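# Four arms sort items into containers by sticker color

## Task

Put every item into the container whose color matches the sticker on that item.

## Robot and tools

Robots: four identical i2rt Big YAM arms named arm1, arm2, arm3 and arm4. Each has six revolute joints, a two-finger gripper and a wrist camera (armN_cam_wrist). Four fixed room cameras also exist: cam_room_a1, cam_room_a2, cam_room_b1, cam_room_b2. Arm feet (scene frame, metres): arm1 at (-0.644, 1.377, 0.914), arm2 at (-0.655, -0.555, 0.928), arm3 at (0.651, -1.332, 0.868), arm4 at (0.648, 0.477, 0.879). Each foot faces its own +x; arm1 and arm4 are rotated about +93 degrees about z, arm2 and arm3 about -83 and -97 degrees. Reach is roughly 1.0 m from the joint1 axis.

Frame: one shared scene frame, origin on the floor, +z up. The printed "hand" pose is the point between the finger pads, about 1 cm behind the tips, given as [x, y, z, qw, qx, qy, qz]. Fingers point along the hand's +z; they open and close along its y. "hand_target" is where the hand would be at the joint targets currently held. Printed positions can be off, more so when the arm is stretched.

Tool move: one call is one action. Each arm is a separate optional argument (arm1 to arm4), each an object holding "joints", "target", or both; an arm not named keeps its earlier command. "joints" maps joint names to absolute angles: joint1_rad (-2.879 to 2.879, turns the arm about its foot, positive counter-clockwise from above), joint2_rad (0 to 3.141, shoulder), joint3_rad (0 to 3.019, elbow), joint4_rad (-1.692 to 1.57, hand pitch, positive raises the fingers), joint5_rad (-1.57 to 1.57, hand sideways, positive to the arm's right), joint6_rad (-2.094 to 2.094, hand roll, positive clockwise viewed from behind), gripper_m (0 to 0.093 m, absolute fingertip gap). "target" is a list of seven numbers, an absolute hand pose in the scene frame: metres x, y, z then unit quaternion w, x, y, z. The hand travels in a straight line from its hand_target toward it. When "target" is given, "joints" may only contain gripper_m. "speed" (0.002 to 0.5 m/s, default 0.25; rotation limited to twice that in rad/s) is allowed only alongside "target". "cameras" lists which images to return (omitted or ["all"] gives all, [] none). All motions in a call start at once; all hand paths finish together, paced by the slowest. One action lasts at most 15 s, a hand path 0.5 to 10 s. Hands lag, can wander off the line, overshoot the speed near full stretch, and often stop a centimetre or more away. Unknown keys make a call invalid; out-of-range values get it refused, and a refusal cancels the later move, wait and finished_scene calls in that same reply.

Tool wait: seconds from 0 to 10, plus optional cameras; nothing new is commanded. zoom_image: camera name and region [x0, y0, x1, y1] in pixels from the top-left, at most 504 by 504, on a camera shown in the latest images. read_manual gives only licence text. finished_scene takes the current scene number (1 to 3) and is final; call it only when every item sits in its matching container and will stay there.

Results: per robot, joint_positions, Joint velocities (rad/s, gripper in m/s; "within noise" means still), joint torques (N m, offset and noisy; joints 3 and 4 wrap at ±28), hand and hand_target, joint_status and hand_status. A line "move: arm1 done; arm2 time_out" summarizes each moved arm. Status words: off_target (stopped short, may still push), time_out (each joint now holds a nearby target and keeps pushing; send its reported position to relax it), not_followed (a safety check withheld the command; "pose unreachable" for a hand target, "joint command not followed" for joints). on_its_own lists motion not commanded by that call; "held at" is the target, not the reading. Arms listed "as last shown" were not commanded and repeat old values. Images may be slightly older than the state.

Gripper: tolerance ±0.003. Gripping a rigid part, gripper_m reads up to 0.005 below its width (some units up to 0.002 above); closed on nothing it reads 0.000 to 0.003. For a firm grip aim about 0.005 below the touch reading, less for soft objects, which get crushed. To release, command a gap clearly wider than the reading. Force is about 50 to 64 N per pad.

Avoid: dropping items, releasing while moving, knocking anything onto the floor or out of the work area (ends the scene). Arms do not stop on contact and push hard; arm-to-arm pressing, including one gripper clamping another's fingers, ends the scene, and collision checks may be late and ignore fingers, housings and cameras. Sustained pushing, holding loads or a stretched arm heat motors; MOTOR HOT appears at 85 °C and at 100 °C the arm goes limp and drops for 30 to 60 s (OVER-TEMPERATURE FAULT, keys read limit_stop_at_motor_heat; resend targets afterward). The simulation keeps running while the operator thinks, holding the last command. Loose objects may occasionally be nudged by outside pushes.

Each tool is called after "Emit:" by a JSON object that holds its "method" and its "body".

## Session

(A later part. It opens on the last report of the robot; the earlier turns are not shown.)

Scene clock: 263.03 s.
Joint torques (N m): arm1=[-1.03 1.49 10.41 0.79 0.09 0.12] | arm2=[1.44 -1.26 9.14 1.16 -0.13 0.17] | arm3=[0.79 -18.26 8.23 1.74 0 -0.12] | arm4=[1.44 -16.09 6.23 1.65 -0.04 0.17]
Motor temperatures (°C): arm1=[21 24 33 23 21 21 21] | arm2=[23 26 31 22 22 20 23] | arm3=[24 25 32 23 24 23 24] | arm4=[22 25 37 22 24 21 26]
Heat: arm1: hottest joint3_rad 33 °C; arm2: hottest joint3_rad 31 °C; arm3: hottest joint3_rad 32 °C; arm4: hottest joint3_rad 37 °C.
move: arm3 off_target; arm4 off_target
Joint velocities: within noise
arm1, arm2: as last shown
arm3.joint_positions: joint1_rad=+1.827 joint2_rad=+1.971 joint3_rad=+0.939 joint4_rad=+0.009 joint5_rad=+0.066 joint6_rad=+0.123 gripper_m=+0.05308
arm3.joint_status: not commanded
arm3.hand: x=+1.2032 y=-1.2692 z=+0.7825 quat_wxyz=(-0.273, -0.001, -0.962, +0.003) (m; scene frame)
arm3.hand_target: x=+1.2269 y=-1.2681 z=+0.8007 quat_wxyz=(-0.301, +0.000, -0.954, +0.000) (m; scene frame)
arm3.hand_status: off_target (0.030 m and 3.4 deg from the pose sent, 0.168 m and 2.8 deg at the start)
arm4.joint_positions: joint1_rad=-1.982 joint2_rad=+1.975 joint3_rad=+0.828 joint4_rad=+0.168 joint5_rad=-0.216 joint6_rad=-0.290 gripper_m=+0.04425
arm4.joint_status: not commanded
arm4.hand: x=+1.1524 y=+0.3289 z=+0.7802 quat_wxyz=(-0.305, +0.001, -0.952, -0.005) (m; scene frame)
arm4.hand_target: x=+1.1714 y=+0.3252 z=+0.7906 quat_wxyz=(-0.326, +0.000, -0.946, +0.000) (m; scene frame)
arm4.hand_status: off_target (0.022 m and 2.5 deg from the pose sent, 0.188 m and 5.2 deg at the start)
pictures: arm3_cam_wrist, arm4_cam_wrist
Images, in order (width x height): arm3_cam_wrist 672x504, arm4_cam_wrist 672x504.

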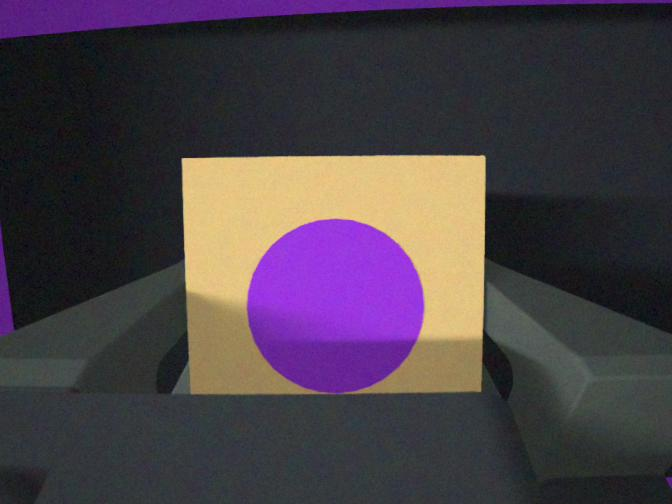

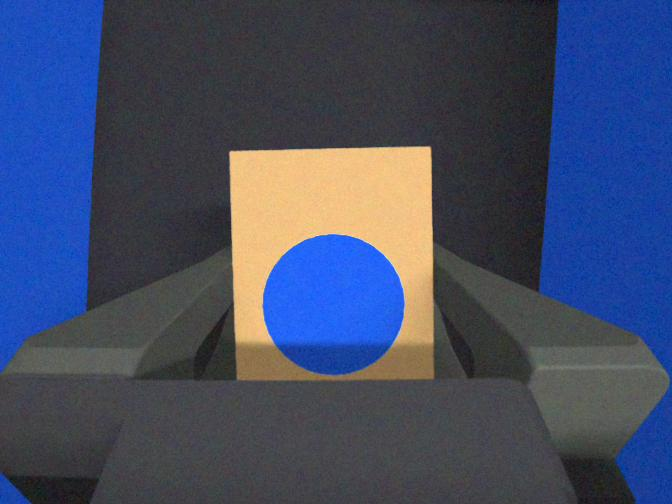

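Emit:
{"method": "move", "body": {"arm3": {"target":[1.236,-1.268,0.768,0.316,0,0.9488,0],"speed":0.1}, "arm4": {"target":[1.182,0.325,0.75,0.3256,0,0.9455,0],"speed":0.1}, "cameras": []}}

Scene clock: 267.00 s.
Joint torques (N m): arm1=[-1.2 1.85 10.52 0.73 0.08 0.15] | arm2=[1.44 -1.2 9.11 1.18 -0.13 0.17] | arm3=[0.79 -17.85 7.56 1.88 0.14 -0.13] | arm4=[1.44 -16.03 5.61 1.59 0.08 0.13]
Motor temperatures (°C): arm1=[21 24 33 23 21 21 21] | arm2=[23 26 30 22 22 20 23] | arm3=[24 25 32 23 24 23 24] | arm4=[22 25 37 22 24 21 26]
Heat: arm1: hottest joint3_rad 33 °C; arm2: hottest joint3_rad 30 °C; arm3: hottest joint3_rad 32 °C; arm4: hottest joint3_rad 37 °C.
move: arm3 off_target; arm4 off_target
Joint velocities: within noise
arm1, arm2: as last shown
arm3.joint_positions: joint1_rad=+1.827 joint2_rad=+2.054 joint3_rad=+0.950 joint4_rad=+0.122 joint5_rad=+0.066 joint6_rad=+0.121 gripper_m=+0.05308
arm3.joint_status: not commanded
arm3.hand: x=+1.2136 y=-1.2681 z=+0.7560 quat_wxyz=(-0.292, +0.000, -0.956, +0.001) (m; scene frame)
arm3.hand_target: x=+1.2352 y=-1.2680 z=+0.7687 quat_wxyz=(-0.316, +0.000, -0.949, +0.000) (m; scene frame)
arm3.hand_status: off_target (0.025 m and 2.9 deg from the pose sent, 0.036 m and 5.2 deg at the start)
arm4.joint_positions: joint1_rad=-1.975 joint2_rad=+2.087 joint3_rad=+0.872 joint4_rad=+0.248 joint5_rad=-0.215 joint6_rad=-0.283 gripper_m=+0.04425
arm4.joint_status: not commanded
arm4.hand: x=+1.1654 y=+0.3276 z=+0.7463 quat_wxyz=(-0.310, +0.002, -0.951, -0.004) (m; scene frame)
arm4.hand_target: x=+1.1815 y=+0.3253 z=+0.7504 quat_wxyz=(-0.326, +0.000, -0.946, +0.000) (m; scene frame)
arm4.hand_status: off_target (0.017 m and 1.9 deg from the pose sent, 0.042 m and 2.5 deg at the start)
pictures: none
No camera images: "cameras" was empty.

Emit:
{"method": "move", "body": {"arm3": {"target":[1.236,-1.268,0.752,0.316,0,0.9488,0],"speed":0.08}, "arm4": {"target":[1.182,0.325,0.733,0.3256,0,0.9455,0],"speed":0.08}, "cameras": []}}

Scene clock: 270.67 s.
Joint torques (N m): arm1=[-1.85 1.49 10.28 0.72 0.11 0.15] | arm2=[1.44 -1.2 9.13 1.17 -0.14 0.17] | arm3=[0.67 -17.26 7.19 1.78 0.15 -0.11] | arm4=[1.49 -15.33 5.22 1.48 0.09 0.18]
Motor temperatures (°C): arm1=[21 24 33 23 21 21 21] | arm2=[23 26 30 22 22 20 23] | arm3=[24 25 32 23 24 23 24] | arm4=[22 25 36 22 24 21 26]
Heat: arm1: hottest joint3_rad 33 °C; arm2: hottest joint3_rad 30 °C; arm3: hottest joint3_rad 32 °C; arm4: hottest joint3_rad 36 °C.
move: arm3 off_target; arm4 off_target
Joint velocities: within noise
arm1, arm2: as last shown
arm3.joint_positions: joint1_rad=+1.827 joint2_rad=+2.085 joint3_rad=+0.958 joint4_rad=+0.159 joint5_rad=+0.066 joint6_rad=+0.121 gripper_m=+0.05308
arm3.joint_status: not commanded
arm3.hand: x=+1.2179 y=-1.2677 z=+0.7467 quat_wxyz=(-0.299, +0.000, -0.954, +0.000) (m; scene frame)
arm3.hand_target: x=+1.2354 y=-1.2680 z=+0.7525 quat_wxyz=(-0.316, +0.000, -0.949, +0.000) (m; scene frame)
arm3.hand_status: off_target (0.019 m and 2.1 deg from the pose sent, 0.023 m and 2.9 deg at the start)
arm4.joint_positions: joint1_rad=-1.975 joint2_rad=+2.119 joint3_rad=+0.885 joint4_rad=+0.288 joint5_rad=-0.215 joint6_rad=-0.283 gripper_m=+0.04425
arm4.joint_status: not commanded
arm4.hand: x=+1.1719 y=+0.3251 z=+0.7387 quat_wxyz=(-0.320, +0.003, -0.947, +0.000) (m; scene frame)
arm4.hand_target: x=+1.1815 y=+0.3251 z=+0.7331 quat_wxyz=(-0.325, +0.000, -0.946, +0.000) (m; scene frame)
arm4.hand_status: off_target (0.012 m and 0.8 deg from the pose sent, 0.021 m and 1.9 deg at the start)
pictures: none
No camera images: "cameras" was empty.

Emit:
{"method": "move", "body": {"arm3": {"target":[1.236,-1.268,0.741,0.316,0,0.9488,0],"speed":0.08}, "arm4": {"target":[1.182,0.325,0.724,0.3256,0,0.9455,0],"speed":0.08}, "cameras": []}}

Scene clock: 273.97 s.
Joint torques (N m): arm1=[-0.91 1.55 10.36 0.62 0.09 0.11] | arm2=[1.49 -1.14 9.17 1.16 -0.13 0.17] | arm3=[0.67 -16.03 6.82 1.65 0.15 -0.11] | arm4=[1.08 -13.98 4.96 1.42 0.11 0.19]
Motor temperatures (°C): arm1=[21 24 33 23 21 21 21] | arm2=[23 26 30 22 22 20 23] | arm3=[24 25 31 23 24 23 24] | arm4=[22 24 36 22 24 21 26]
Heat: arm1: hottest joint3_rad 33 °C; arm2: hottest joint3_rad 30 °C; arm3: hottest joint3_rad 31 °C; arm4: hottest joint3_rad 36 °C.
move: arm3 off_target; arm4 off_target
Joint velocities: within noise
arm1, arm2: as last shown
arm3.joint_positions: joint1_rad=+1.827 joint2_rad=+2.098 joint3_rad=+0.968 joint4_rad=+0.187 joint5_rad=+0.066 joint6_rad=+0.121 gripper_m=+0.05308
arm3.joint_status: not commanded
arm3.hand: x=+1.2257 y=-1.2666 z=+0.7469 quat_wxyz=(-0.311, -0.001, -0.950, -0.002) (m; scene frame)
arm3.hand_target: x=+1.2355 y=-1.2680 z=+0.7412 quat_wxyz=(-0.316, +0.000, -0.949, +0.000) (m; scene frame)
arm3.hand_status: off_target (0.012 m and 0.6 deg from the pose sent, 0.019 m and 2.1 deg at the start)
arm4.joint_positions: joint1_rad=-1.975 joint2_rad=+2.129 joint3_rad=+0.895 joint4_rad=+0.311 joint5_rad=-0.215 joint6_rad=-0.283 gripper_m=+0.04425
arm4.joint_status: not commanded
arm4.hand: x=+1.1784 y=+0.3228 z=+0.7390 quat_wxyz=(-0.330, +0.004, -0.944, +0.003) (m; scene frame)
arm4.hand_target: x=+1.1812 y=+0.3252 z=+0.7243 quat_wxyz=(-0.325, +0.000, -0.946, +0.000) (m; scene frame)
arm4.hand_status: off_target (0.016 m and 0.8 deg from the pose sent, 0.018 m and 0.8 deg at the start)
pictures: none
No camera images: "cameras" was empty.

Contact on both. Release.

Emit:
{"method": "move", "body": {"arm3": {"joints":{"gripper_m":0.09}}, "arm4": {"joints":{"gripper_m":0.08}}, "cameras": []}}

Emit:
{"method": "move", "body": {"arm3": {"target":[1.19,-1.268,1.02,0.316,0,0.9488,0],"speed":0.2}, "arm4": {"target":[1.13,0.325,1.02,0.3256,0,0.9455,0],"speed":0.2}, "cameras": ["arm3_cam_wrist","arm4_cam_wrist"]}}

Scene clock: 277.40 s.
Joint torques (N m): arm1=[-1.96 1.2 10.26 0.55 0.1 0.12] | arm2=[1.49 -1.2 9.16 1.16 -0.13 0.18] | arm3=[0.67 -16.62 6.63 1.55 0.08 -0.11] | arm4=[0.73 -14.8 4.77 1.26 0.16 0.18]
Motor temperatures (°C): arm1=[21 24 33 23 21 21 21] | arm2=[23 25 30 22 22 20 23] | arm3=[24 25 31 23 24 23 24] | arm4=[22 24 35 22 24 21 26]
Heat: arm1: hottest joint3_rad 33 °C; arm2: hottest joint3_rad 30 °C; arm3: hottest joint3_rad 31 °C; arm4: hottest joint3_rad 35 °C.
move: arm3 done; arm4 done
Joint velocities: within noise
arm1.joint_positions: joint1_rad=-2.249 joint2_rad=+0.750 joint3_rad=+1.228 joint4_rad=-1.615 joint5_rad=-0.002 joint6_rad=-0.005 gripper_m=+0.08496
arm1.joint_status: not commanded
arm1.hand: x=-0.4462 y=+1.2424 z=+1.3017 quat_wxyz=(-0.198, -0.290, -0.934, +0.065) (m; scene frame)
arm1.hand_target: x=-0.4463 y=+1.2432 z=+1.3000 quat_wxyz=(-0.191, -0.293, -0.935, +0.063) (m; scene frame)
arm1.hand_status: not commanded
arm2: as last shown
arm3.joint_positions: joint1_rad=+1.827 joint2_rad=+2.105 joint3_rad=+0.969 joint4_rad=+0.190 joint5_rad=+0.068 joint6_rad=+0.121 gripper_m=+0.08995
arm3.joint_status: all done
arm3.hand: x=+1.2253 y=-1.2671 z=+0.7438 quat_wxyz=(-0.310, -0.001, -0.951, -0.001) (m; scene frame)
arm3.hand_target: x=+1.2355 y=-1.2680 z=+0.7411 quat_wxyz=(-0.316, +0.000, -0.949, +0.000) (m; scene frame)
arm3.hand_status: not commanded
arm4.joint_positions: joint1_rad=-1.971 joint2_rad=+2.135 joint3_rad=+0.897 joint4_rad=+0.315 joint5_rad=-0.216 joint6_rad=-0.283 gripper_m=+0.07992
arm4.joint_status: all done
arm4.hand: x=+1.1795 y=+0.3251 z=+0.7374 quat_wxyz=(-0.330, +0.006, -0.944, +0.002) (m; scene frame)
arm4.hand_target: x=+1.1814 y=+0.3251 z=+0.7244 quat_wxyz=(-0.326, +0.000, -0.946, +0.000) (m; scene frame)
arm4.hand_status: not commanded
pictures: none
No camera images: "cameras" was empty.

Scene clock: 279.60 s.
Joint torques (N m): arm1=[-1.61 2.02 10.33 0.8 0.13 0.11] | arm2=[1.38 -1.14 9.17 1.17 -0.14 0.17] | arm3=[1.26 -13.51 12.11 0.84 0.19 -0.08] | arm4=[0.21 -11.75 10.78 0.54 -0.22 -0.1]
Motor temperatures (°C): arm1=[21 24 33 23 21 21 21] | arm2=[23 25 30 22 22 20 23] | arm3=[24 25 31 23 24 23 24] | arm4=[22 24 35 22 24 21 26]
Heat: arm1: hottest joint3_rad 33 °C; arm2: hottest joint3_rad 30 °C; arm3: hottest joint3_rad 31 °C; arm4: hottest joint3_rad 35 °C.
move: arm3 off_target; arm4 off_target
Joint velocities: within noise
arm1, arm2: as last shown
arm3.joint_positions: joint1_rad=+1.827 joint2_rad=+1.468 joint3_rad=+0.980 joint4_rad=-0.480 joint5_rad=+0.068 joint6_rad=+0.121 gripper_m=+0.08996
arm3.joint_status: not commanded
arm3.hand: x=+1.1745 y=-1.2705 z=+1.0001 quat_wxyz=(-0.299, -0.001, -0.954, +0.001) (m; scene frame)
arm3.hand_target: x=+1.1892 y=-1.2680 z=+1.0203 quat_wxyz=(-0.316, +0.000, -0.949, +0.000) (m; scene frame)
arm3.hand_status: off_target (0.025 m and 2.1 deg from the pose sent, 0.278 m and 0.8 deg at the start)
arm4.joint_positions: joint1_rad=-2.007 joint2_rad=+1.396 joint3_rad=+0.872 joint4_rad=-0.445 joint5_rad=-0.234 joint6_rad=-0.293 gripper_m=+0.07992
arm4.joint_status: not commanded
arm4.hand: x=+1.1182 y=+0.3327 z=+1.0027 quat_wxyz=(-0.312, -0.006, -0.950, -0.007) (m; scene frame)
arm4.hand_target: x=+1.1293 y=+0.3252 z=+1.0201 quat_wxyz=(-0.326, +0.000, -0.945, +0.000) (m; scene frame)
arm4.hand_status: off_target (0.022 m and 1.9 deg from the pose sent, 0.287 m and 0.9 deg at the start)
pictures: arm3_cam_wrist, arm4_cam_wrist
Images, in order (width x height): arm3_cam_wrist 672x504, arm4_cam_wrist 672x504.

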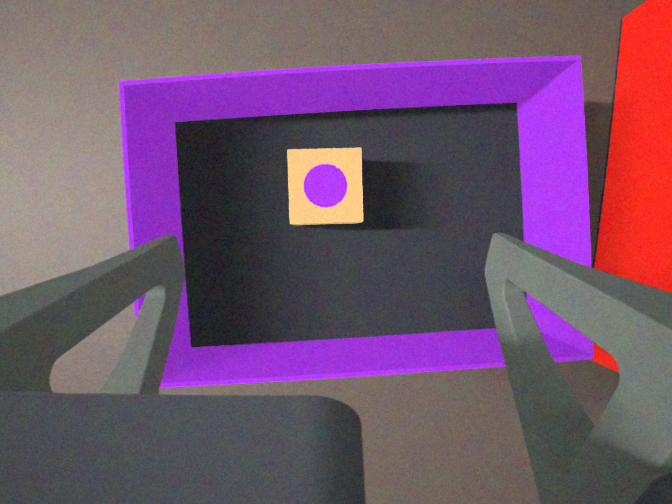

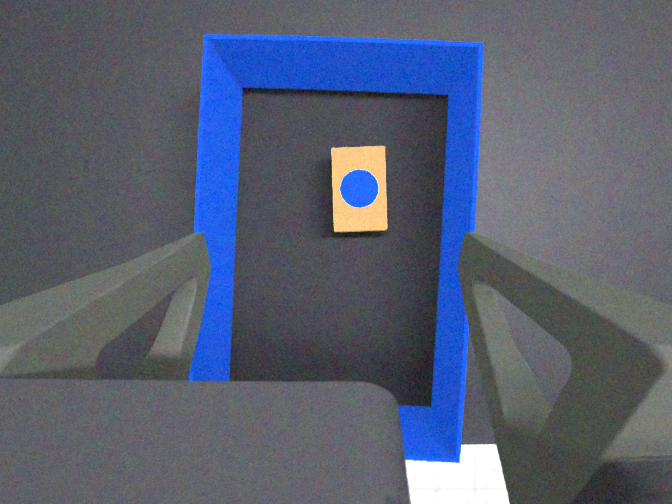

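Emit:
{"method": "finished_scene", "body": {"scene": 2}}

The scene is finished: the task was done.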